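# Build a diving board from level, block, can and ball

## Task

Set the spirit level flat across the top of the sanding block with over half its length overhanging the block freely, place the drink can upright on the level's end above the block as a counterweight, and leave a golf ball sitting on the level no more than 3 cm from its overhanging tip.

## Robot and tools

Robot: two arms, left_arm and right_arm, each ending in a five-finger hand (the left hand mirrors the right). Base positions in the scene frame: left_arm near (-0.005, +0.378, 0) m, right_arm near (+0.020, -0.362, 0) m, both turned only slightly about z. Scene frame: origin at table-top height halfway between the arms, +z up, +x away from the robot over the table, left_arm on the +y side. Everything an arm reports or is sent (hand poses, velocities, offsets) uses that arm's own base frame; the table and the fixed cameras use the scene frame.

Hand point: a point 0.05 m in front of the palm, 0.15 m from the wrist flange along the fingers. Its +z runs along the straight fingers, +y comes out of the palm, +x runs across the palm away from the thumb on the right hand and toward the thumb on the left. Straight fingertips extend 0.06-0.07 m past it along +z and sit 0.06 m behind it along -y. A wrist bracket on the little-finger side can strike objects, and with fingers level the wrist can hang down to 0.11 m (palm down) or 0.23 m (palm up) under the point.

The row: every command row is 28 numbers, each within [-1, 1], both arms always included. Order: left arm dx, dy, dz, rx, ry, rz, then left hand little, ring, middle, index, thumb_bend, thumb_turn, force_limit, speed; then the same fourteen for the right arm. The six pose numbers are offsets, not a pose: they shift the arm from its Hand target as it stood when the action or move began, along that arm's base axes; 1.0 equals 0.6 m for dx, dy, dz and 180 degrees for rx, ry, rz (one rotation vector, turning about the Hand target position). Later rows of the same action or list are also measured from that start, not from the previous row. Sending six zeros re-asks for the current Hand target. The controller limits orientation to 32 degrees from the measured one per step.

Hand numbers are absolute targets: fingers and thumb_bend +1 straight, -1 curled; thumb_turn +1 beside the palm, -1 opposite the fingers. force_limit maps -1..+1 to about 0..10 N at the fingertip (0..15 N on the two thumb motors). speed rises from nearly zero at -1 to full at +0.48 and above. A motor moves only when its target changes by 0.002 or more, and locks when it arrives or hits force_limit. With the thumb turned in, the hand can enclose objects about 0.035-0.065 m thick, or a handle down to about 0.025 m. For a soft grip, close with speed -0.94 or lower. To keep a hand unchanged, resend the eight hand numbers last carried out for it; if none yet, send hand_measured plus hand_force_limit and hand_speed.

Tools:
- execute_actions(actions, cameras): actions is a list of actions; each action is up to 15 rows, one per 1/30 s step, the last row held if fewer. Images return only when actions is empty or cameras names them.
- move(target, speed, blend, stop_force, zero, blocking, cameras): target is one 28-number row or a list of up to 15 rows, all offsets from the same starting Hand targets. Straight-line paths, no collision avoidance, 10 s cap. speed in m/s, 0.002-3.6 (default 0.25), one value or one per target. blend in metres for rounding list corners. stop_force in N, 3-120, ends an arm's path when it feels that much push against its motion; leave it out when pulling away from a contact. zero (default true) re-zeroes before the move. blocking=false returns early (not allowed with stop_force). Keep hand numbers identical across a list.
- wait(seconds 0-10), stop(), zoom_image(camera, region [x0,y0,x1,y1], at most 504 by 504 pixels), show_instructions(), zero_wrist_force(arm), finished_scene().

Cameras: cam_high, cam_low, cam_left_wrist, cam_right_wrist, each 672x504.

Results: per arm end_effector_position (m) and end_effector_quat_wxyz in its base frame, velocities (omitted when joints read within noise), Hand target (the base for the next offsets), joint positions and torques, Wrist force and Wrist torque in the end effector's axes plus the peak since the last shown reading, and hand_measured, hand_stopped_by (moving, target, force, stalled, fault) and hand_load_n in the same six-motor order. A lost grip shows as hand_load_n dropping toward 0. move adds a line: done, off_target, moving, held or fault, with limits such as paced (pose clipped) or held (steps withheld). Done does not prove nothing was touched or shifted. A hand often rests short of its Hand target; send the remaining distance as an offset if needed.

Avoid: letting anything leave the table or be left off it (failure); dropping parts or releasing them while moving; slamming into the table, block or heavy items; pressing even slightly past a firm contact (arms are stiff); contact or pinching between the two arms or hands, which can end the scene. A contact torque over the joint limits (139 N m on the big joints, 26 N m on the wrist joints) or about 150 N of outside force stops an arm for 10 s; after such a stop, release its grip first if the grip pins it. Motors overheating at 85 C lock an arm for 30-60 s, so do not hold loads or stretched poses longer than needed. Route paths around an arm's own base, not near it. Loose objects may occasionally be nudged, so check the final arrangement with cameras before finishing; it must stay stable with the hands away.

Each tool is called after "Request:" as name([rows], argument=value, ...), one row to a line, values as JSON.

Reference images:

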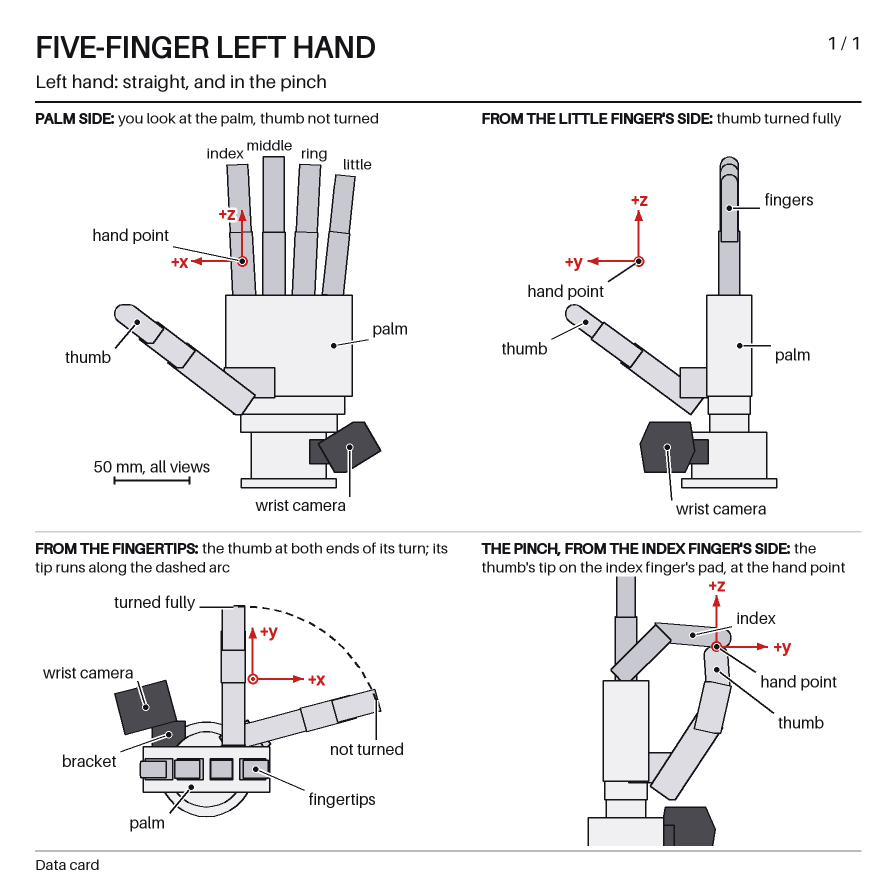

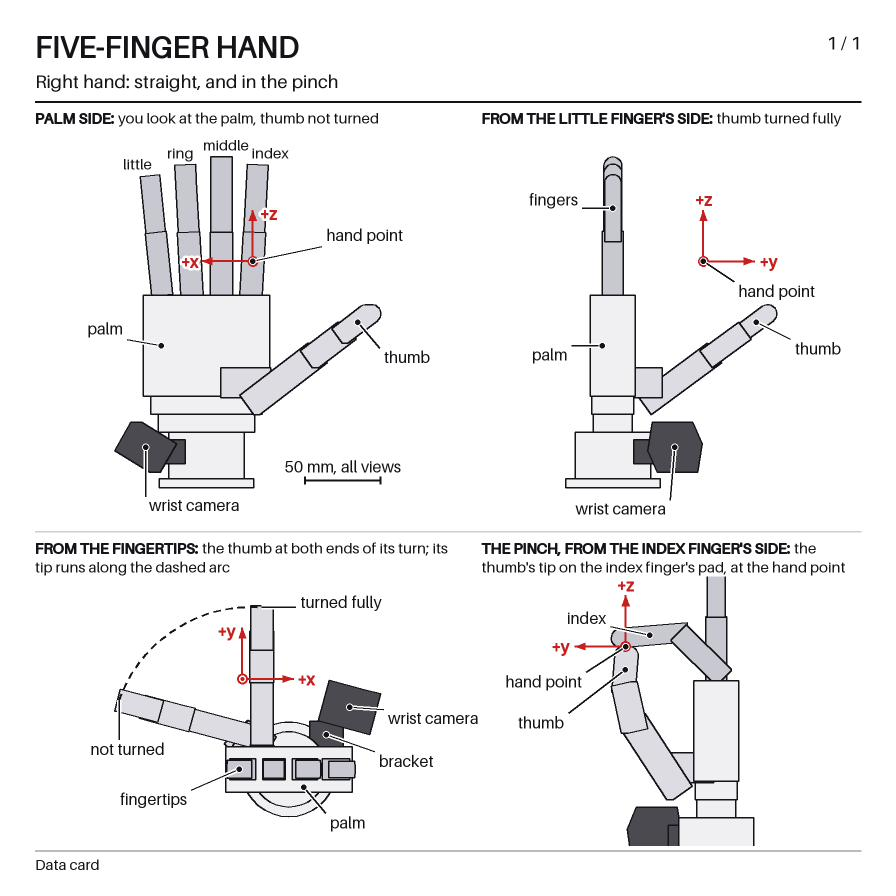

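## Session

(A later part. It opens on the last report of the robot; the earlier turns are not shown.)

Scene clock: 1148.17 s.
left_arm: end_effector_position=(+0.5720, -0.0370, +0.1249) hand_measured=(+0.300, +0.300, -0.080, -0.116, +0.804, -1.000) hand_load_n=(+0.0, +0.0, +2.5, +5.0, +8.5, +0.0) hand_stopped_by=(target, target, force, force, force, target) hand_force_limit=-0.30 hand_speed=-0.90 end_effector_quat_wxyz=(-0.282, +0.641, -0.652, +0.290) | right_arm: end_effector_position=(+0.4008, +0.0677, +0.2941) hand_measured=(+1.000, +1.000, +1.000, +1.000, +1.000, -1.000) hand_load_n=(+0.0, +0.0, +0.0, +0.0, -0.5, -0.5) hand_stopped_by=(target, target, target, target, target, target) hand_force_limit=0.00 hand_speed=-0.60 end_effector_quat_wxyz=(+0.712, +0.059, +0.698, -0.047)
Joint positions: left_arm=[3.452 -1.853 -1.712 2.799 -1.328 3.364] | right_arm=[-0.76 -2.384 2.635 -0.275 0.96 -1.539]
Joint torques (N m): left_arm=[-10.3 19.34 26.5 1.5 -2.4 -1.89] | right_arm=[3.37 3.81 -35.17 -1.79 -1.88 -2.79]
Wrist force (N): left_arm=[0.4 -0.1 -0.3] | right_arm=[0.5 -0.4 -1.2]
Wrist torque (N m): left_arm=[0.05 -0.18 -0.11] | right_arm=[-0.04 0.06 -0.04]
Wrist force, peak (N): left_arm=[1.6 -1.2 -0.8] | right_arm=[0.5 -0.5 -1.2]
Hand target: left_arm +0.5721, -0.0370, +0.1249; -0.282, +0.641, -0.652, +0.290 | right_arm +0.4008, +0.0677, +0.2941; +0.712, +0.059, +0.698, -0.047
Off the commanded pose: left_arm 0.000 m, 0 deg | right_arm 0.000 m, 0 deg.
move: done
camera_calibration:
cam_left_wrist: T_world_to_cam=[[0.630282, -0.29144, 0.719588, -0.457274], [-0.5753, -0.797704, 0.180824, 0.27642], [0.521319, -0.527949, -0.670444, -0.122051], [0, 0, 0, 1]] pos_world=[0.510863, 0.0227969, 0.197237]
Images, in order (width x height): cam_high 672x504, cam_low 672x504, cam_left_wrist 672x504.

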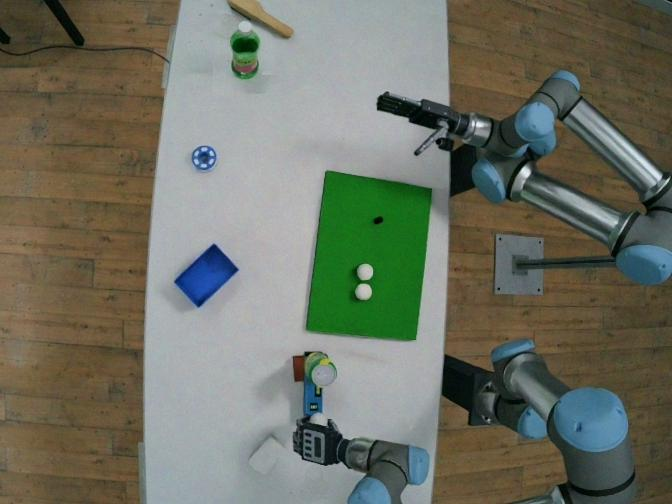

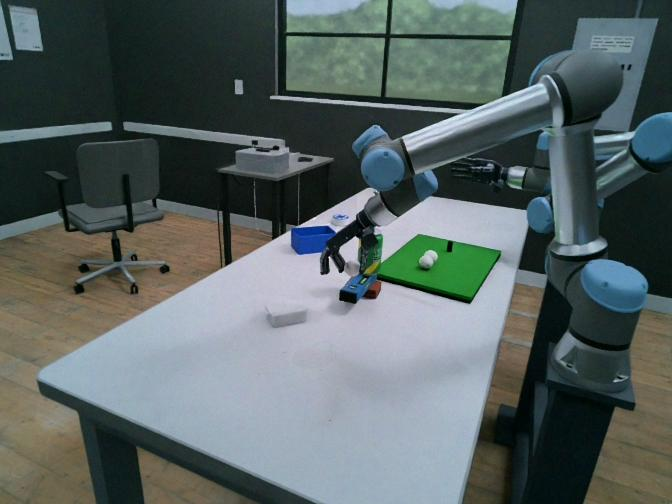

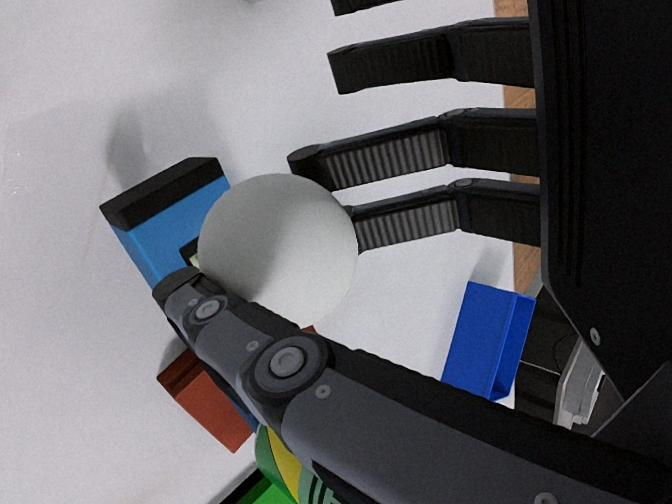

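Request:
move(target=[0.0042,0,-0.0515,0,0,0,0.3,0.3,-0.4,-0.4,0.4,-1,-0.3,-0.9,0,0,0,0,0,0,1,1,1,1,1,-1,0,-0.6], speed=0.06, cameras=["cam_left_wrist","cam_high","cam_low"])

Request:
zero_wrist_force(arm="left_arm")

Request:
zoom_image(camera="cam_low", region=[330, 230, 400, 310])

Request:
zoom_image(camera="cam_high", region=[280, 340, 350, 450])

Scene clock: 1168.57 s.
left_arm: end_effector_position=(+0.5745, -0.0371, +0.0939) hand_measured=(+0.300, +0.300, -0.080, -0.116, +0.804, -1.000) hand_load_n=(+0.0, +0.0, +2.5, +5.0, +8.0, +0.0) hand_stopped_by=(target, target, force, force, force, target) hand_force_limit=-0.30 hand_speed=-0.90 end_effector_quat_wxyz=(-0.282, +0.641, -0.652, +0.290) | right_arm: end_effector_position=(+0.4008, +0.0677, +0.2941) hand_measured=(+1.000, +1.000, +1.000, +1.000, +1.000, -1.000) hand_load_n=(+0.0, +0.0, +0.0, +0.0, +0.0, -0.5) hand_stopped_by=(target, target, target, target, target, target) hand_force_limit=0.00 hand_speed=-0.60 end_effector_quat_wxyz=(+0.712, +0.059, +0.698, -0.047)
Joint positions: left_arm=[3.45 -1.892 -1.748 2.873 -1.329 3.363] | right_arm=[-0.76 -2.384 2.635 -0.275 0.96 -1.539]
Joint torques (N m): left_arm=[-7.87 39.57 29.71 -3.05 -1.94 -1.77] | right_arm=[1.79 4.28 -35.07 -1.62 -2.03 -2.63]
Wrist force (N): left_arm=[0.3 -0.3 -0.4] | right_arm=[0.5 -0.3 -1.0]
Wrist torque (N m): left_arm=[0.00 -0.20 0.03] | right_arm=[-0.04 0.06 -0.04]
Wrist force, peak (N): left_arm=[0.1 -0.7 -0.7] | right_arm=[0.6 -0.6 -1.3]
Hand target: left_arm +0.5747, -0.0370, +0.0940; -0.282, +0.641, -0.652, +0.290 | right_arm +0.4008, +0.0677, +0.2941; +0.712, +0.059, +0.698, -0.047
Off the commanded pose: left_arm 0.000 m, 0 deg | right_arm 0.000 m, 0 deg.
move: done
camera_calibration:
cam_left_wrist: T_world_to_cam=[[0.63042, -0.291381, 0.719491, -0.436627], [-0.575271, -0.797684, 0.181006, 0.283338], [0.521185, -0.528012, -0.670499, -0.144111], [0, 0, 0, 1]] pos_world=[0.513363, 0.0226968, 0.166237]
Images, in order (width x height): cam_high 672x504, cam_low 672x504, cam_left_wrist 672x504.

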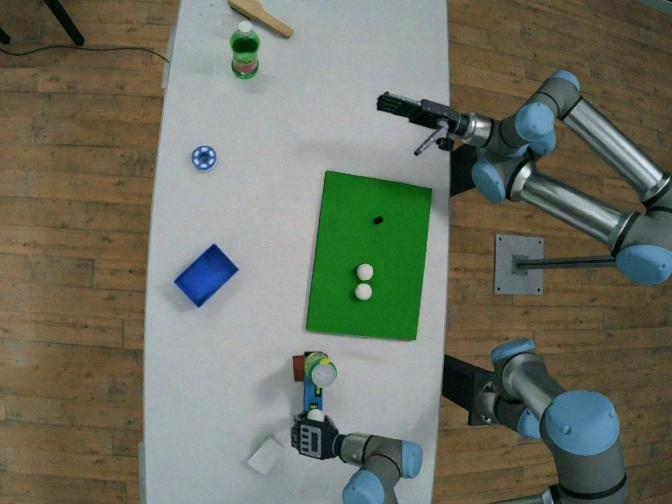

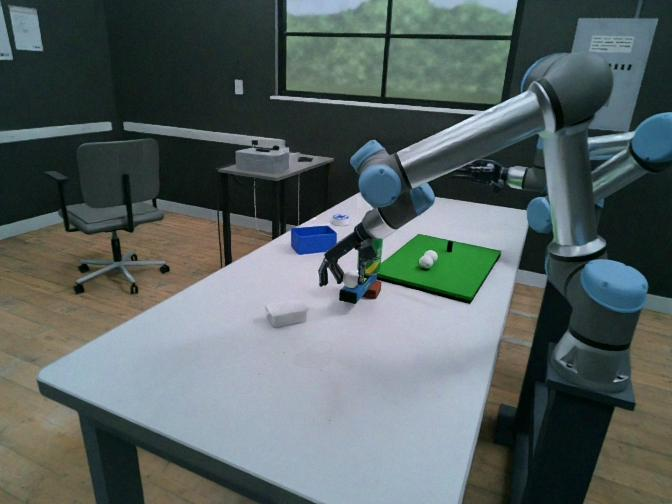

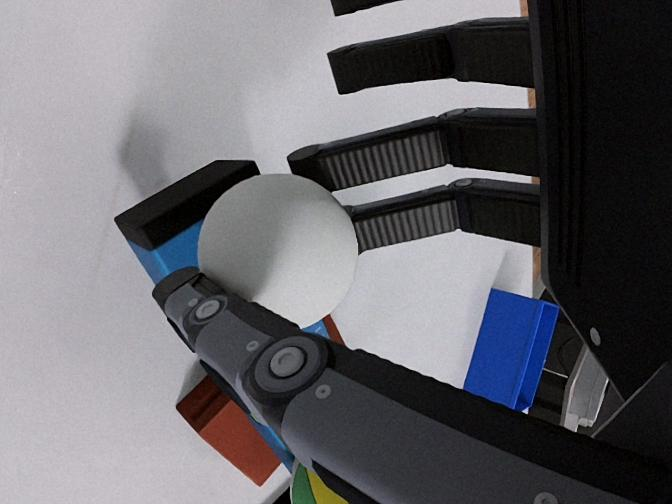

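Wrist force sensor zeroed.

Scaled by 6.300.

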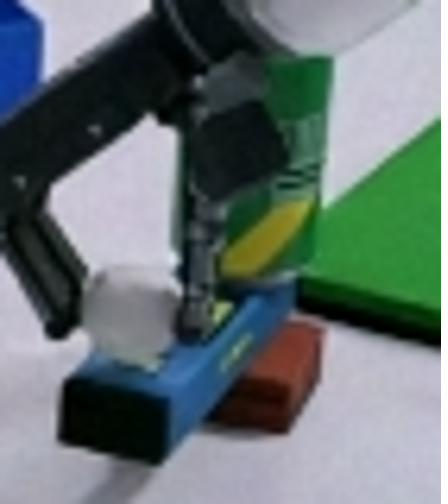

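Scaled by 4.582.

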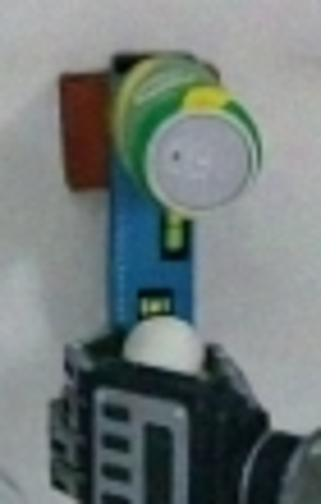

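Request:
move(target=[0,0,-0.0075,0,0,0,0.3,0.3,-0.4,-0.4,0.4,-1,-0.3,-0.9,0,0,0,0,0,0,1,1,1,1,1,-1,0,-0.6], speed=0.02)

Request:
move(target=[0,0,-0.00167,0,0,0,0.3,0.3,-0.4,-0.4,0.4,-1,-0.3,-0.9,0,0,0,0,0,0,1,1,1,1,1,-1,0,-0.6], speed=0.02)

Scene clock: 1182.10 s.
left_arm: end_effector_position=(+0.5747, -0.0370, +0.0894) hand_measured=(+0.300, +0.300, -0.080, -0.116, +0.804, -1.000) hand_load_n=(+0.0, +0.0, +2.5, +5.0, +8.0, +0.0) hand_stopped_by=(target, target, force, force, force, target) hand_force_limit=-0.30 hand_speed=-0.90 end_effector_quat_wxyz=(-0.282, +0.641, -0.652, +0.290) | right_arm: end_effector_position=(+0.4008, +0.0677, +0.2941) hand_measured=(+1.000, +1.000, +1.000, +1.000, +1.000, -1.000) hand_load_n=(+0.0, +0.0, +0.0, +0.0, +0.0, +0.0) hand_stopped_by=(target, target, target, target, target, target) hand_force_limit=0.00 hand_speed=-0.60 end_effector_quat_wxyz=(+0.712, +0.059, +0.698, -0.047)
Joint positions: left_arm=[3.45 -1.897 -1.754 2.885 -1.329 3.363] | right_arm=[-0.76 -2.384 2.635 -0.275 0.96 -1.539]
Joint torques (N m): left_arm=[8.89 29.01 11.86 -0.9 2.47 2.08] | right_arm=[1.22 4.26 -35.42 -1.4 -1.97 -2.78]
Wrist force (N, zeroed by zero_wrist_force on left_arm): left_arm=[0.0 0.3 0.1] | right_arm=[0.4 -0.3 -1.2]
Wrist torque (N m, zeroed by zero_wrist_force on left_arm): left_arm=[0.03 0.00 -0.01] | right_arm=[-0.01 0.08 -0.04]
Wrist force, peak (N, zeroed by zero_wrist_force on left_arm): left_arm=[-0.3 0.8 0.0] | right_arm=[0.4 -0.7 -1.2]
Hand target: left_arm +0.5747, -0.0370, +0.0895; -0.282, +0.641, -0.652, +0.290 | right_arm +0.4008, +0.0677, +0.2941; +0.712, +0.059, +0.698, -0.047
Off the commanded pose: left_arm 0.000 m, 0 deg | right_arm 0.000 m, 0 deg.
move: done

Scene clock: 1182.80 s.
left_arm: end_effector_position=(+0.5747, -0.0370, +0.0885) hand_measured=(+0.300, +0.300, -0.080, -0.116, +0.804, -1.000) hand_load_n=(+0.0, +0.0, +2.5, +5.0, +8.0, +0.0) hand_stopped_by=(target, target, force, force, force, target) hand_force_limit=-0.30 hand_speed=-0.90 end_effector_quat_wxyz=(-0.282, +0.641, -0.652, +0.290) | right_arm: end_effector_position=(+0.4008, +0.0677, +0.2941) hand_measured=(+1.000, +1.000, +1.000, +1.000, +1.000, -1.000) hand_load_n=(+0.0, +0.0, +0.0, +0.0, +0.0, +0.0) hand_stopped_by=(target, target, target, target, target, target) hand_force_limit=0.00 hand_speed=-0.60 end_effector_quat_wxyz=(+0.712, +0.059, +0.698, -0.047)
Joint positions: left_arm=[3.45 -1.898 -1.755 2.887 -1.329 3.363] | right_arm=[-0.76 -2.384 2.635 -0.275 0.96 -1.539]
Joint torques (N m): left_arm=[9.01 21.7 6.02 0.79 2.52 1.89] | right_arm=[0.6 4.1 -35.25 -1.31 -1.9 -2.7]
Wrist force (N, zeroed by zero_wrist_force on left_arm): left_arm=[0.0 0.0 0.0] | right_arm=[0.4 -0.4 -1.2]
Wrist torque (N m, zeroed by zero_wrist_force on left_arm): left_arm=[0.00 -0.01 0.00] | right_arm=[-0.04 0.07 -0.05]
Wrist force, peak (N, zeroed by zero_wrist_force on left_arm): left_arm=[-0.3 0.4 0.0] | right_arm=[0.4 -0.5 -1.3]
Hand target: left_arm +0.5747, -0.0370, +0.0885; -0.282, +0.641, -0.652, +0.290 | right_arm +0.4008, +0.0677, +0.2941; +0.712, +0.059, +0.698, -0.047
Off the commanded pose: left_arm 0.000 m, 0 deg | right_arm 0.000 m, 0 deg.
move: done

Request:
move(target=[0,0,-0.00167,0,0,0,0.3,0.3,-0.4,-0.4,0.4,-1,-0.3,-0.9,0,0,0,0,0,0,1,1,1,1,1,-1,0,-0.6], speed=0.02)

Request:
move(target=[0,0,-0.0012,0,0,0,0.3,0.3,-0.4,-0.4,0.4,-1,-0.3,-0.9,0,0,0,0,0,0,1,1,1,1,1,-1,0,-0.6], speed=0.02)

Scene clock: 1192.27 s.
left_arm: end_effector_position=(+0.5747, -0.0370, +0.0875) hand_measured=(+0.300, +0.300, -0.080, -0.116, +0.804, -1.000) hand_load_n=(+0.0, +0.0, +2.5, +5.0, +8.0, +0.0) hand_stopped_by=(target, target, force, force, force, target) hand_force_limit=-0.30 hand_speed=-0.90 end_effector_quat_wxyz=(-0.282, +0.641, -0.652, +0.290) | right_arm: end_effector_position=(+0.4008, +0.0677, +0.2941) hand_measured=(+1.000, +1.000, +1.000, +1.000, +1.000, -1.000) hand_load_n=(+0.0, +0.0, +0.0, +0.0, +0.0, -0.5) hand_stopped_by=(target, target, target, target, target, target) hand_force_limit=0.00 hand_speed=-0.60 end_effector_quat_wxyz=(+0.712, +0.059, +0.698, -0.047)
Joint positions: left_arm=[3.45 -1.899 -1.756 2.889 -1.329 3.363] | right_arm=[-0.76 -2.384 2.635 -0.275 0.96 -1.539]
Joint torques (N m): left_arm=[8.5 22.15 6.14 0.84 2.43 1.23] | right_arm=[-0.05 4.11 -35.02 -1.04 -2.02 -2.79]
Wrist force (N, zeroed by zero_wrist_force on left_arm): left_arm=[-0.1 0.2 -0.2] | right_arm=[0.5 -0.4 -1.1]
Wrist torque (N m, zeroed by zero_wrist_force on left_arm): left_arm=[0.05 -0.01 -0.01] | right_arm=[-0.04 0.07 -0.04]
Wrist force, peak (N, zeroed by zero_wrist_force on left_arm): left_arm=[-0.3 0.5 0.2] | right_arm=[0.4 -0.6 -1.3]
Hand target: left_arm +0.5747, -0.0370, +0.0875; -0.282, +0.641, -0.652, +0.290 | right_arm +0.4008, +0.0677, +0.2941; +0.712, +0.059, +0.698, -0.047
Off the commanded pose: left_arm 0.000 m, 0 deg | right_arm 0.000 m, 0 deg.
move: done

Scene clock: 1192.97 s.
left_arm: end_effector_position=(+0.5747, -0.0370, +0.0868) hand_measured=(+0.300, +0.300, -0.080, -0.116, +0.804, -1.000) hand_load_n=(+0.0, +0.0, +2.5, +5.0, +8.0, +0.0) hand_stopped_by=(target, target, force, force, force, target) hand_force_limit=-0.30 hand_speed=-0.90 end_effector_quat_wxyz=(-0.282, +0.641, -0.652, +0.290) | right_arm: end_effector_position=(+0.4008, +0.0677, +0.2941) hand_measured=(+1.000, +1.000, +1.000, +1.000, +1.000, -1.000) hand_load_n=(+0.0, +0.0, +0.0, +0.0, +0.0, -0.5) hand_stopped_by=(target, target, target, target, target, target) hand_force_limit=0.00 hand_speed=-0.60 end_effector_quat_wxyz=(+0.712, +0.059, +0.698, -0.047)
Joint positions: left_arm=[3.45 -1.9 -1.757 2.891 -1.329 3.363] | right_arm=[-0.76 -2.384 2.635 -0.275 0.96 -1.539]
Joint torques (N m): left_arm=[8.49 22.25 5.53 1 2.46 1.03] | right_arm=[-0.2 3.99 -35.49 -1.03 -1.91 -2.75]
Wrist force (N, zeroed by zero_wrist_force on left_arm): left_arm=[-0.1 0.3 0.0] | right_arm=[0.4 -0.5 -1.1]
Wrist torque (N m, zeroed by zero_wrist_force on left_arm): left_arm=[0.03 0.00 -0.01] | right_arm=[-0.06 0.07 -0.04]
Wrist force, peak (N, zeroed by zero_wrist_force on left_arm): left_arm=[-0.1 0.4 -0.3] | right_arm=[0.5 -0.6 -1.2]
Hand target: left_arm +0.5747, -0.0370, +0.0868; -0.282, +0.641, -0.652, +0.290 | right_arm +0.4008, +0.0677, +0.2941; +0.712, +0.059, +0.698, -0.047
Off the commanded pose: left_arm 0.000 m, 0 deg | right_arm 0.000 m, 0 deg.
move: done

Request:
move(target=[0,0,-0.0014,0,0,0,0.3,0.3,-0.4,-0.4,0.4,-1,-0.3,-0.9,0,0,0,0,0,0,1,1,1,1,1,-1,0,-0.6], speed=0.02)

Request:
move(target=[0,0,-0.0012,0,0,0,0.3,0.3,-0.4,-0.4,0.4,-1,-0.3,-0.9,0,0,0,0,0,0,1,1,1,1,1,-1,0,-0.6], speed=0.02, cameras=["cam_low","cam_left_wrist","cam_high"])

Request:
zoom_image(camera="cam_low", region=[330, 230, 400, 310])

Scene clock: 1201.13 s.
left_arm: end_effector_position=(+0.5747, -0.0370, +0.0860) hand_measured=(+0.300, +0.300, -0.080, -0.116, +0.804, -1.000) hand_load_n=(+0.0, +0.5, +2.5, +5.0, +8.0, +0.5) hand_stopped_by=(target, target, force, force, force, target) hand_force_limit=-0.30 hand_speed=-0.90 end_effector_quat_wxyz=(-0.282, +0.641, -0.652, +0.290) | right_arm: end_effector_position=(+0.4008, +0.0677, +0.2941) hand_measured=(+1.000, +1.000, +1.000, +1.000, +1.000, -1.000) hand_load_n=(+0.0, +0.0, +0.0, +0.0, +0.0, -0.5) hand_stopped_by=(target, target, target, target, target, target) hand_force_limit=0.00 hand_speed=-0.60 end_effector_quat_wxyz=(+0.712, +0.059, +0.698, -0.047)
Joint positions: left_arm=[3.45 -1.901 -1.758 2.893 -1.329 3.363] | right_arm=[-0.76 -2.384 2.635 -0.275 0.96 -1.539]
Joint torques (N m): left_arm=[8.99 21.45 5.47 0.88 2.49 0.37] | right_arm=[-2.23 4.41 -34.65 -0.84 -2.03 -2.77]
Wrist force (N, zeroed by zero_wrist_force on left_arm): left_arm=[0.1 0.5 0.0] | right_arm=[0.4 -0.3 -1.1]
Wrist torque (N m, zeroed by zero_wrist_force on left_arm): left_arm=[0.06 -0.02 -0.01] | right_arm=[-0.03 0.07 -0.04]
Wrist force, peak (N, zeroed by zero_wrist_force on left_arm): left_arm=[-0.3 0.6 0.1] | right_arm=[0.5 -0.5 -1.2]
Hand target: left_arm +0.5747, -0.0370, +0.0860; -0.282, +0.641, -0.652, +0.290 | right_arm +0.4008, +0.0677, +0.2941; +0.712, +0.059, +0.698, -0.047
Off the commanded pose: left_arm 0.000 m, 0 deg | right_arm 0.000 m, 0 deg.
move: done

Scene clock: 1201.83 s.
left_arm: end_effector_position=(+0.5747, -0.0370, +0.0852) hand_measured=(+0.300, +0.300, -0.080, -0.116, +0.804, -1.000) hand_load_n=(+0.0, +0.0, +2.5, +5.0, +8.0, +0.0) hand_stopped_by=(target, target, force, force, force, target) hand_force_limit=-0.30 hand_speed=-0.90 end_effector_quat_wxyz=(-0.282, +0.641, -0.652, +0.290) | right_arm: end_effector_position=(+0.4008, +0.0677, +0.2941) hand_measured=(+1.000, +1.000, +1.000, +1.000, +1.000, -1.000) hand_load_n=(+0.0, +0.0, +0.0, +0.0, +0.0, +0.0) hand_stopped_by=(target, target, target, target, target, target) hand_force_limit=0.00 hand_speed=-0.60 end_effector_quat_wxyz=(+0.712, +0.059, +0.698, -0.047)
Joint positions: left_arm=[3.45 -1.902 -1.759 2.895 -1.329 3.363] | right_arm=[-0.76 -2.384 2.635 -0.275 0.96 -1.539]
Joint torques (N m): left_arm=[9.03 22.25 6.22 0.97 2.44 0.26] | right_arm=[-1.44 4.05 -34.91 -0.7 -2.04 -2.64]
Wrist force (N, zeroed by zero_wrist_force on left_arm): left_arm=[0.0 0.4 -0.1] | right_arm=[0.6 -0.5 -1.2]
Wrist torque (N m, zeroed by zero_wrist_force on left_arm): left_arm=[0.05 -0.02 -0.01] | right_arm=[-0.05 0.05 -0.04]
Wrist force, peak (N, zeroed by zero_wrist_force on left_arm): left_arm=[-0.3 0.4 0.2] | right_arm=[0.6 -0.5 -1.2]
Hand target: left_arm +0.5747, -0.0370, +0.0852; -0.282, +0.641, -0.652, +0.290 | right_arm +0.4008, +0.0677, +0.2941; +0.712, +0.059, +0.698, -0.047
Off the commanded pose: left_arm 0.000 m, 0 deg | right_arm 0.000 m, 0 deg.
move: done
camera_calibration:
cam_left_wrist: T_world_to_cam=[[0.630208, -0.291463, 0.719644, -0.430315], [-0.575316, -0.797714, 0.180734, 0.285117], [0.521392, -0.527922, -0.670409, -0.150067], [0, 0, 0, 1]] pos_world=[0.513463, 0.0227969, 0.157537]
Images, in order (width x height): cam_high 672x504, cam_low 672x504, cam_left_wrist 672x504.

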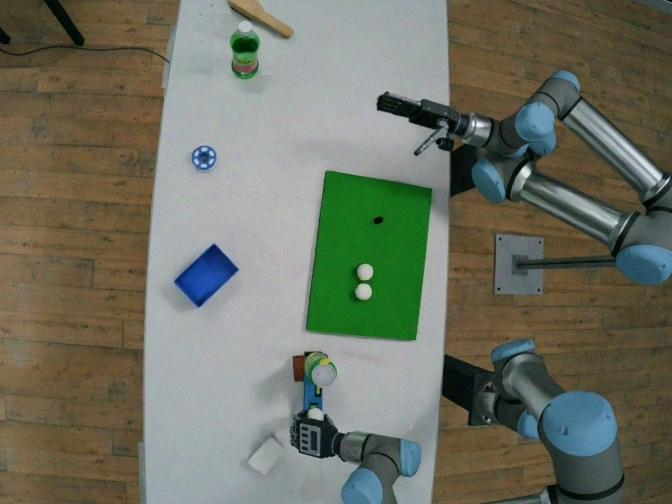

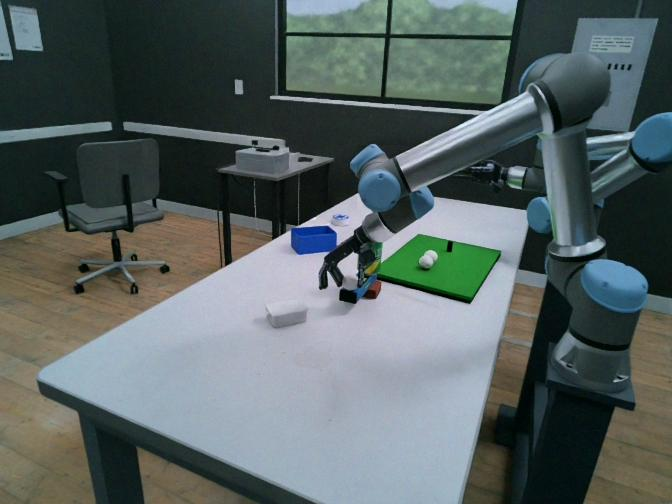

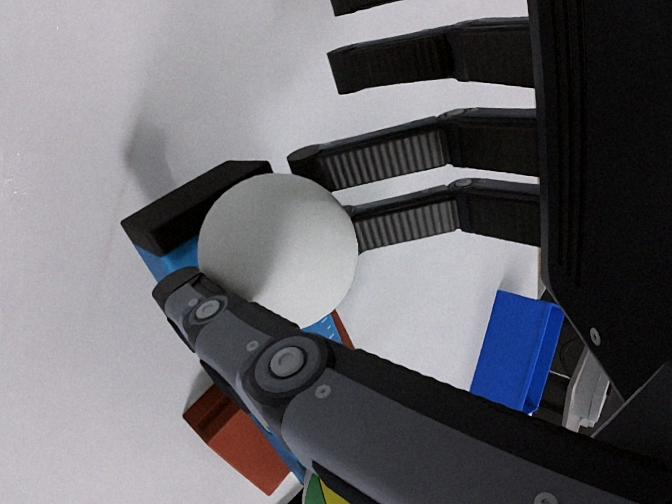

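Scaled by 6.300.

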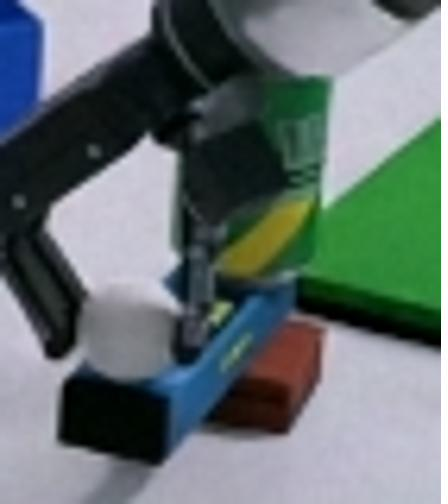

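Request:
move(target=[0,0,-0.0012,0,0,0,0.3,0.3,-0.4,-0.4,0.4,-1,-0.3,-0.9,0,0,0,0,0,0,1,1,1,1,1,-1,0,-0.6], speed=0.02)

Request:
move(target=[0,0,-0.0012,0,0,0,0.3,0.3,-0.4,-0.4,0.4,-1,-0.3,-0.9,0,0,0,0,0,0,1,1,1,1,1,-1,0,-0.6], speed=0.02)

Scene clock: 1216.30 s.
left_arm: end_effector_position=(+0.5747, -0.0370, +0.0845) hand_measured=(+0.300, +0.300, -0.080, -0.116, +0.804, -1.000) hand_load_n=(+0.0, +0.0, +2.5, +5.0, +8.0, +0.0) hand_stopped_by=(target, target, force, force, force, target) hand_force_limit=-0.30 hand_speed=-0.90 end_effector_quat_wxyz=(-0.282, +0.641, -0.652, +0.290) | right_arm: end_effector_position=(+0.4008, +0.0677, +0.2941) hand_measured=(+1.000, +1.000, +1.000, +1.000, +1.000, -1.000) hand_load_n=(+0.0, +0.0, +0.0, +0.0, +0.0, +0.0) hand_stopped_by=(target, target, target, target, target, target) hand_force_limit=0.00 hand_speed=-0.60 end_effector_quat_wxyz=(+0.712, +0.059, +0.698, -0.047)
Joint positions: left_arm=[3.45 -1.903 -1.76 2.897 -1.329 3.363] | right_arm=[-0.76 -2.384 2.635 -0.275 0.96 -1.539]
Joint torques (N m): left_arm=[8.26 21.5 5.49 1.03 2.31 -0.39] | right_arm=[-2.42 4.67 -34.51 -0.47 -1.95 -2.84]
Wrist force (N, zeroed by zero_wrist_force on left_arm): left_arm=[-0.1 0.4 0.0] | right_arm=[0.4 -0.4 -1.1]
Wrist torque (N m, zeroed by zero_wrist_force on left_arm): left_arm=[0.04 0.01 -0.01] | right_arm=[-0.04 0.08 -0.05]
Wrist force, peak (N, zeroed by zero_wrist_force on left_arm): left_arm=[-0.5 0.4 0.2] | right_arm=[0.5 -0.6 -1.2]
Hand target: left_arm +0.5747, -0.0370, +0.0845; -0.282, +0.641, -0.652, +0.290 | right_arm +0.4008, +0.0677, +0.2941; +0.712, +0.059, +0.698, -0.047
Off the commanded pose: left_arm 0.000 m, 0 deg | right_arm 0.000 m, 0 deg.
move: done

Scene clock: 1217.00 s.
left_arm: end_effector_position=(+0.5747, -0.0370, +0.0838) hand_measured=(+0.300, +0.300, -0.080, -0.116, +0.804, -1.000) hand_load_n=(+0.0, +0.0, +2.5, +4.5, +8.0, +0.0) hand_stopped_by=(target, target, force, force, force, target) hand_force_limit=-0.30 hand_speed=-0.90 end_effector_quat_wxyz=(-0.282, +0.641, -0.652, +0.290) | right_arm: end_effector_position=(+0.4008, +0.0677, +0.2941) hand_measured=(+1.000, +1.000, +1.000, +1.000, +1.000, -1.000) hand_load_n=(+0.0, +0.0, +0.0, +0.0, +0.0, +0.0) hand_stopped_by=(target, target, target, target, target, target) hand_force_limit=0.00 hand_speed=-0.60 end_effector_quat_wxyz=(+0.712, +0.059, +0.698, -0.047)
Joint positions: left_arm=[3.45 -1.903 -1.761 2.899 -1.329 3.363] | right_arm=[-0.76 -2.384 2.635 -0.275 0.96 -1.539]
Joint torques (N m): left_arm=[8.85 21.53 5.36 0.89 2.33 -0.46] | right_arm=[-3.24 3.81 -34.86 -0.46 -1.95 -2.64]
Wrist force (N, zeroed by zero_wrist_force on left_arm): left_arm=[-0.2 -1.6 -1.3] | right_arm=[0.4 -0.5 -1.1]
Wrist torque (N m, zeroed by zero_wrist_force on left_arm): left_arm=[-0.08 -0.02 0.03] | right_arm=[-0.06 0.08 -0.05]
Wrist force, peak (N, zeroed by zero_wrist_force on left_arm): left_arm=[-0.3 -1.6 -1.4] | right_arm=[0.7 -0.5 -1.2]
Hand target: left_arm +0.5747, -0.0370, +0.0838; -0.282, +0.641, -0.652, +0.290 | right_arm +0.4008, +0.0677, +0.2941; +0.712, +0.059, +0.698, -0.047
Off the commanded pose: left_arm 0.000 m, 0 deg | right_arm 0.000 m, 0 deg.
move: done

Request:
move([
  [0,0,0.0006,0,0,0,0.3,0.3,-0.4,-0.4,0.4,-1,-0.3,-0.95,0,0,0,0,0,0,1,1,1,1,1,-1,0,-0.6],
  [0,0,0.0006,0,0,0,0.3,0.3,0.12,0.12,0.96,-1,-0.3,-0.95,0,0,0,0,0,0,1,1,1,1,1,-1,0,-0.6],
], speed=0.01, cameras=["cam_low","cam_left_wrist","cam_high"])

Request:
zoom_image(camera="cam_low", region=[330, 230, 400, 310])

Scene clock: 1242.93 s.
left_arm: end_effector_position=(+0.5747, -0.0370, +0.0842) hand_measured=(+0.300, +0.300, +0.120, +0.120, +0.960, -1.000) hand_load_n=(+0.0, +0.0, +0.0, +0.0, +0.0, +0.0) hand_stopped_by=(target, target, target, target, target, target) hand_force_limit=-0.30 hand_speed=-0.95 end_effector_quat_wxyz=(-0.282, +0.641, -0.652, +0.290) | right_arm: end_effector_position=(+0.4008, +0.0677, +0.2941) hand_measured=(+1.000, +1.000, +1.000, +1.000, +1.000, -1.000) hand_load_n=(+0.0, +0.0, +0.0, +0.0, +0.0, +0.0) hand_stopped_by=(target, target, target, target, target, target) hand_force_limit=0.00 hand_speed=-0.60 end_effector_quat_wxyz=(+0.712, +0.059, +0.698, -0.047)
Joint positions: left_arm=[3.45 -1.903 -1.76 2.898 -1.329 3.363] | right_arm=[-0.76 -2.384 2.635 -0.275 0.96 -1.539]
Joint torques (N m): left_arm=[8.24 39.59 27.93 1.18 2.3 -1.69] | right_arm=[-4.79 4.57 -34.68 -0.16 -1.98 -2.79]
Wrist force (N, zeroed by zero_wrist_force on left_arm): left_arm=[0.0 -0.3 -0.1] | right_arm=[0.6 -0.3 -1.0]
Wrist torque (N m, zeroed by zero_wrist_force on left_arm): left_arm=[-0.02 -0.02 0.01] | right_arm=[-0.03 0.05 -0.03]
Wrist force, peak (N, zeroed by zero_wrist_force on left_arm): left_arm=[-0.3 -1.7 -1.5] | right_arm=[0.6 -0.5 -1.3]
Hand target: left_arm +0.5747, -0.0370, +0.0842; -0.282, +0.641, -0.652, +0.290 | right_arm +0.4008, +0.0677, +0.2941; +0.712, +0.059, +0.698, -0.047
Off the commanded pose: left_arm 0.000 m, 0 deg | right_arm 0.000 m, 0 deg.
move: done
camera_calibration:
cam_left_wrist: T_world_to_cam=[[0.630208, -0.291463, 0.719644, -0.429595], [-0.575316, -0.797714, 0.180734, 0.285297], [0.521392, -0.527922, -0.670409, -0.150737], [0, 0, 0, 1]] pos_world=[0.513463, 0.0227969, 0.156537]
Images, in order (width x height): cam_high 672x504, cam_low 672x504, cam_left_wrist 672x504.

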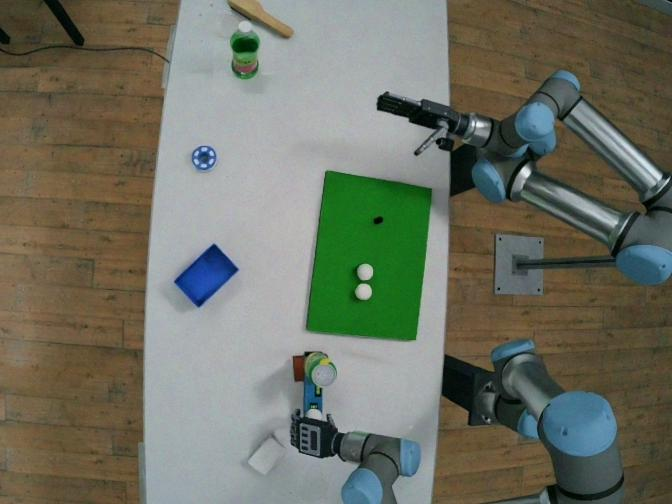

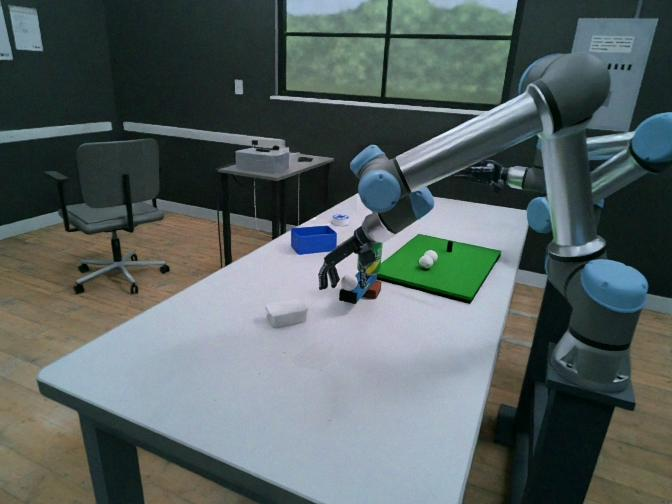

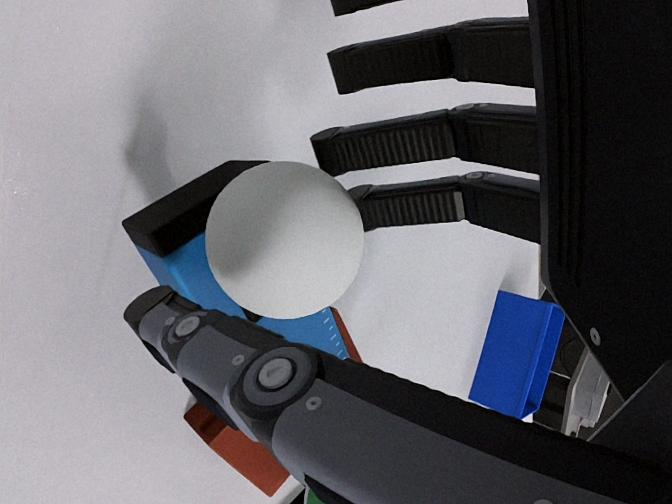

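Scaled by 6.300.

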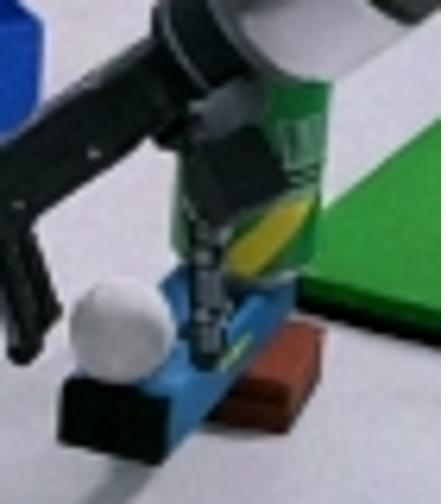

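Request:
wait(seconds=0.5, cameras=["cam_left_wrist"])

Scene clock: 1251.67 s.
left_arm: end_effector_position=(+0.5747, -0.0370, +0.0842) hand_measured=(+0.300, +0.300, +0.120, +0.120, +0.960, -1.000) hand_load_n=(+0.0, +0.0, +0.0, +0.0, +0.0, +0.0) hand_stopped_by=(target, target, target, target, target, target) hand_force_limit=-0.30 hand_speed=-0.95 end_effector_quat_wxyz=(-0.282, +0.641, -0.652, +0.290) | right_arm: end_effector_position=(+0.4008, +0.0677, +0.2941) hand_measured=(+1.000, +1.000, +1.000, +1.000, +1.000, -1.000) hand_load_n=(+0.0, +0.0, +0.0, +0.0, +0.0, +0.0) hand_stopped_by=(target, target, target, target, target, target) hand_force_limit=0.00 hand_speed=-0.60 end_effector_quat_wxyz=(+0.712, +0.059, +0.698, -0.047)
Joint positions: left_arm=[3.45 -1.903 -1.76 2.898 -1.329 3.363] | right_arm=[-0.76 -2.384 2.635 -0.275 0.96 -1.539]
Joint torques (N m): left_arm=[8.4 39.27 25.82 1.58 2.17 -1.94] | right_arm=[-5.53 4.51 -34.27 0.12 -1.86 -2.72]
Wrist force (N, zeroed by zero_wrist_force on left_arm): left_arm=[-0.4 -0.1 -0.4] | right_arm=[0.4 -0.3 -1.0]
Wrist torque (N m, zeroed by zero_wrist_force on left_arm): left_arm=[0.02 0.03 -0.03] | right_arm=[-0.03 0.07 -0.04]
Wrist force, peak (N, zeroed by zero_wrist_force on left_arm): left_arm=[-0.5 -0.5 -0.2] | right_arm=[0.3 -0.6 -1.3]
Hand target: left_arm +0.5747, -0.0370, +0.0842; -0.282, +0.641, -0.652, +0.290 | right_arm +0.4008, +0.0677, +0.2941; +0.712, +0.059, +0.698, -0.047
Off the commanded pose: left_arm 0.000 m, 0 deg | right_arm 0.000 m, 0 deg.
wait: 0.50 s; at rest from the start
camera_calibration:
cam_left_wrist: T_world_to_cam=[[0.630171, -0.291425, 0.719692, -0.429585], [-0.575325, -0.797704, 0.180747, 0.2853], [0.521427, -0.527958, -0.670354, -0.150763], [0, 0, 0, 1]] pos_world=[0.513463, 0.0227969, 0.156537]
Images, in order (width x height): cam_left_wrist 672x504.

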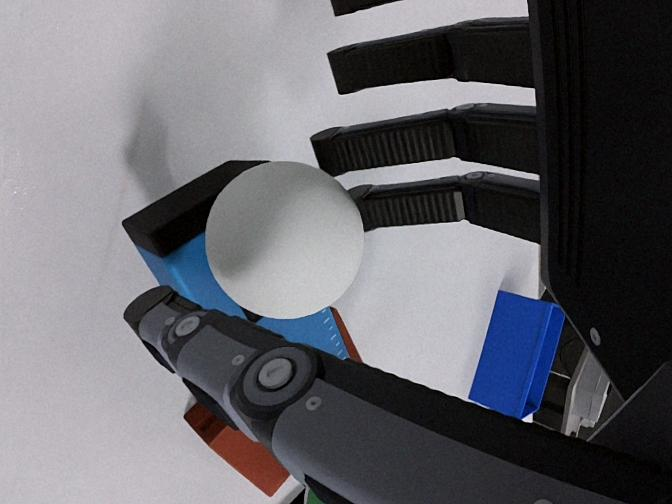

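Request:
move(target=[0,0,0,0,0,0,0.3,0.3,0.35,0.35,1,-1,-0.3,-0.92,0,0,0,0,0,0,1,1,1,1,1,-1,0,-0.6], speed=0.01, cameras=["cam_left_wrist"])

Scene clock: 1262.03 s.
left_arm: end_effector_position=(+0.5747, -0.0370, +0.0842) hand_measured=(+0.300, +0.300, +0.350, +0.350, +1.000, -1.000) hand_load_n=(+0.0, +0.0, +0.0, +0.0, -0.5, +0.0) hand_stopped_by=(target, target, target, target, target, target) hand_force_limit=-0.30 hand_speed=-0.92 end_effector_quat_wxyz=(-0.282, +0.641, -0.652, +0.290) | right_arm: end_effector_position=(+0.4008, +0.0677, +0.2941) hand_measured=(+1.000, +1.000, +1.000, +1.000, +1.000, -1.000) hand_load_n=(+0.0, +0.0, +0.0, +0.0, +0.0, +0.0) hand_stopped_by=(target, target, target, target, target, target) hand_force_limit=0.00 hand_speed=-0.60 end_effector_quat_wxyz=(+0.712, +0.059, +0.698, -0.047)
Joint positions: left_arm=[3.45 -1.903 -1.76 2.898 -1.329 3.363] | right_arm=[-0.76 -2.384 2.635 -0.275 0.96 -1.539]
Joint torques (N m): left_arm=[8.57 39.56 25.17 1.46 2.13 -1.95] | right_arm=[-5.45 4.91 -34.81 0.32 -1.98 -2.6]
Wrist force (N, zeroed by zero_wrist_force on left_arm): left_arm=[-0.1 -0.3 -0.5] | right_arm=[0.4 -0.3 -1.0]
Wrist torque (N m, zeroed by zero_wrist_force on left_arm): left_arm=[0.00 0.00 0.00] | right_arm=[-0.04 0.07 -0.04]
Wrist force, peak (N, zeroed by zero_wrist_force on left_arm): left_arm=[0.0 -0.5 -0.6] | right_arm=[0.3 -0.5 -1.4]
Hand target: left_arm +0.5747, -0.0370, +0.0842; -0.282, +0.641, -0.652, +0.290 | right_arm +0.4008, +0.0677, +0.2941; +0.712, +0.059, +0.698, -0.047
Off the commanded pose: left_arm 0.000 m, 0 deg | right_arm 0.000 m, 0 deg.
move: done
camera_calibration:
cam_left_wrist: T_world_to_cam=[[0.630171, -0.291425, 0.719692, -0.429585], [-0.575325, -0.797704, 0.180747, 0.2853], [0.521427, -0.527958, -0.670354, -0.150763], [0, 0, 0, 1]] pos_world=[0.513463, 0.0227969, 0.156537]
Images, in order (width x height): cam_left_wrist 672x504.

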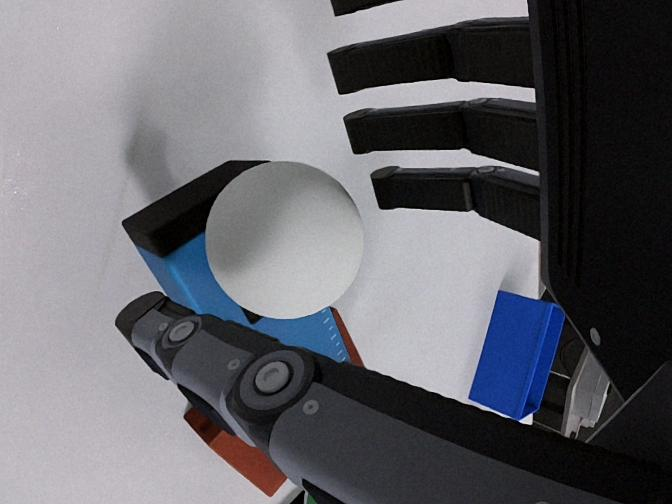

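Request:
move([
  [0,0,0.15,0,0,0,0.3,0.3,0.35,0.35,1,-1,-0.3,-0.92,0,0,0,0,0,0,1,1,1,1,1,-1,0,-0.6],
  [-0.25,0.02,0.2,0,0,0,0.3,0.3,0.35,0.35,1,-1,-0.3,-0.92,0,0,0,0,0,0,1,1,1,1,1,-1,0,-0.6],
], speed=[0.08,0.2], blend=[0.01,0], cameras=["cam_low","cam_high","cam_left_wrist"])

Request:
zoom_image(camera="cam_high", region=[280, 340, 350, 450])

Request:
zoom_image(camera="cam_low", region=[330, 210, 410, 310])

Scene clock: 1274.63 s.
left_arm: end_effector_position=(+0.4247, -0.0250, +0.2042) hand_measured=(+0.300, +0.300, +0.350, +0.350, +1.000, -1.000) hand_load_n=(+0.0, +0.0, +0.0, +0.0, +0.0, +0.0) hand_stopped_by=(target, target, target, target, target, target) hand_force_limit=-0.30 hand_speed=-0.92 end_effector_quat_wxyz=(-0.282, +0.641, -0.652, +0.290) | right_arm: end_effector_position=(+0.4008, +0.0677, +0.2941) hand_measured=(+1.000, +1.000, +1.000, +1.000, +1.000, -1.000) hand_load_n=(+0.0, +0.0, +0.5, +0.0, +0.0, -0.5) hand_stopped_by=(target, target, target, target, target, target) hand_force_limit=0.00 hand_speed=-0.60 end_effector_quat_wxyz=(+0.712, +0.059, +0.698, -0.047)
Joint positions: left_arm=[3.669 -1.43 -1.965 2.577 -1.175 3.527] | right_arm=[-0.76 -2.384 2.635 -0.275 0.96 -1.539]
Joint torques (N m): left_arm=[4.47 21.3 16.35 -0.48 -1.17 -0.3] | right_arm=[-5.18 5.03 -33.75 0.27 -1.95 -2.6]
Wrist force (N, zeroed by zero_wrist_force on left_arm): left_arm=[-0.6 0.2 0.3] | right_arm=[0.3 -0.5 -1.1]
Wrist torque (N m, zeroed by zero_wrist_force on left_arm): left_arm=[0.01 0.17 -0.06] | right_arm=[-0.06 0.10 -0.05]
Wrist force, peak (N, zeroed by zero_wrist_force on left_arm): left_arm=[0.0 -2.1 1.0] | right_arm=[0.5 -0.4 -1.4]
Hand target: left_arm +0.4247, -0.0250, +0.2042; -0.282, +0.641, -0.652, +0.290 | right_arm +0.4008, +0.0677, +0.2941; +0.712, +0.059, +0.698, -0.047
Off the commanded pose: left_arm 0.000 m, 0 deg | right_arm 0.000 m, 0 deg.
move: done
camera_calibration:
cam_left_wrist: T_world_to_cam=[[0.630171, -0.291425, 0.719692, -0.417988], [-0.575325, -0.797704, 0.180747, 0.186942], [0.521427, -0.527958, -0.670354, 0.0141772], [0, 0, 0, 1]] pos_world=[0.363563, 0.0347969, 0.276537]
Images, in order (width x height): cam_high 672x504, cam_low 672x504, cam_left_wrist 672x504.

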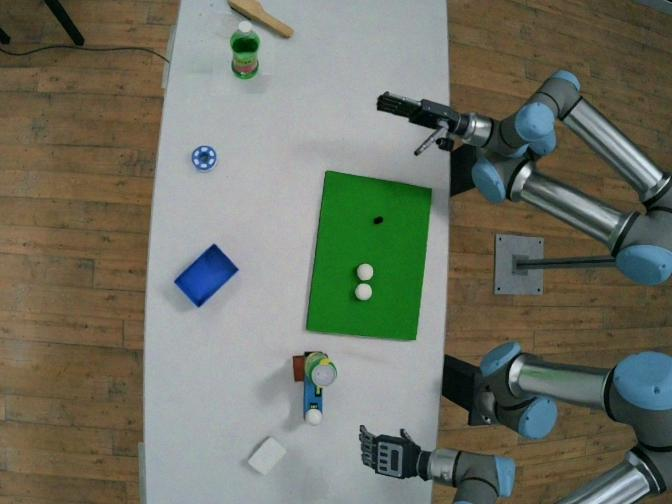

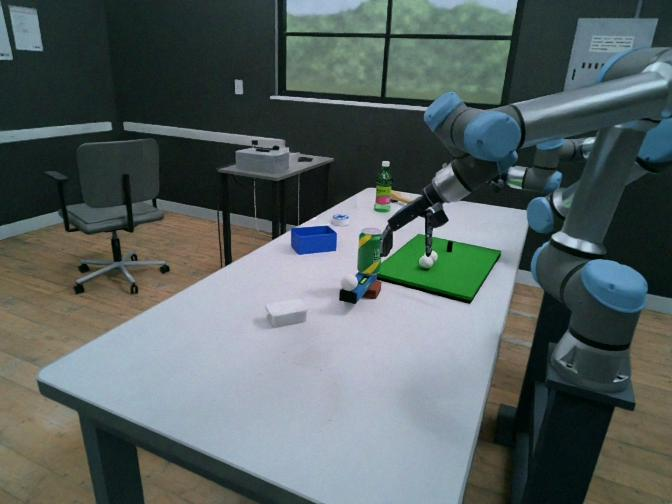

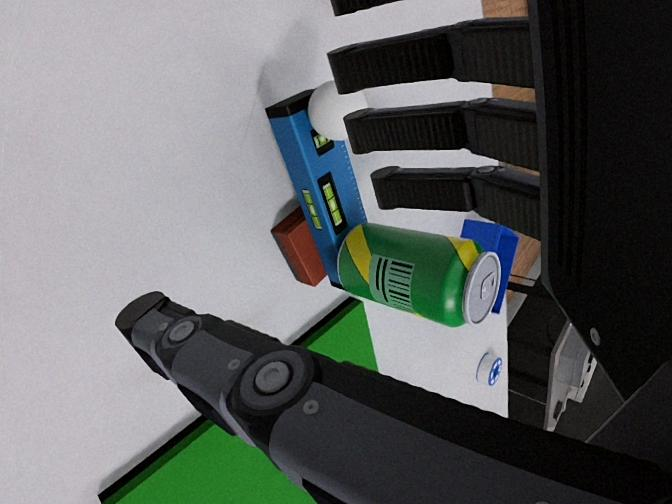

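Scaled by 4.582.

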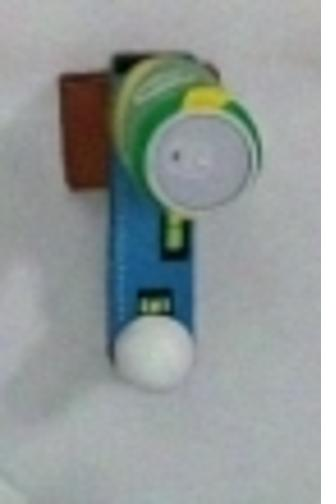

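Scaled by 5.040.

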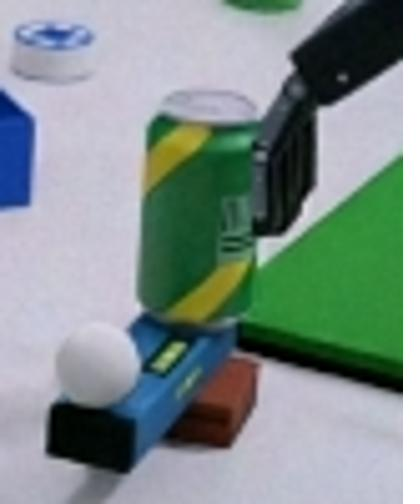

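Request:
finished_scene()

The scene is finished: the task was done.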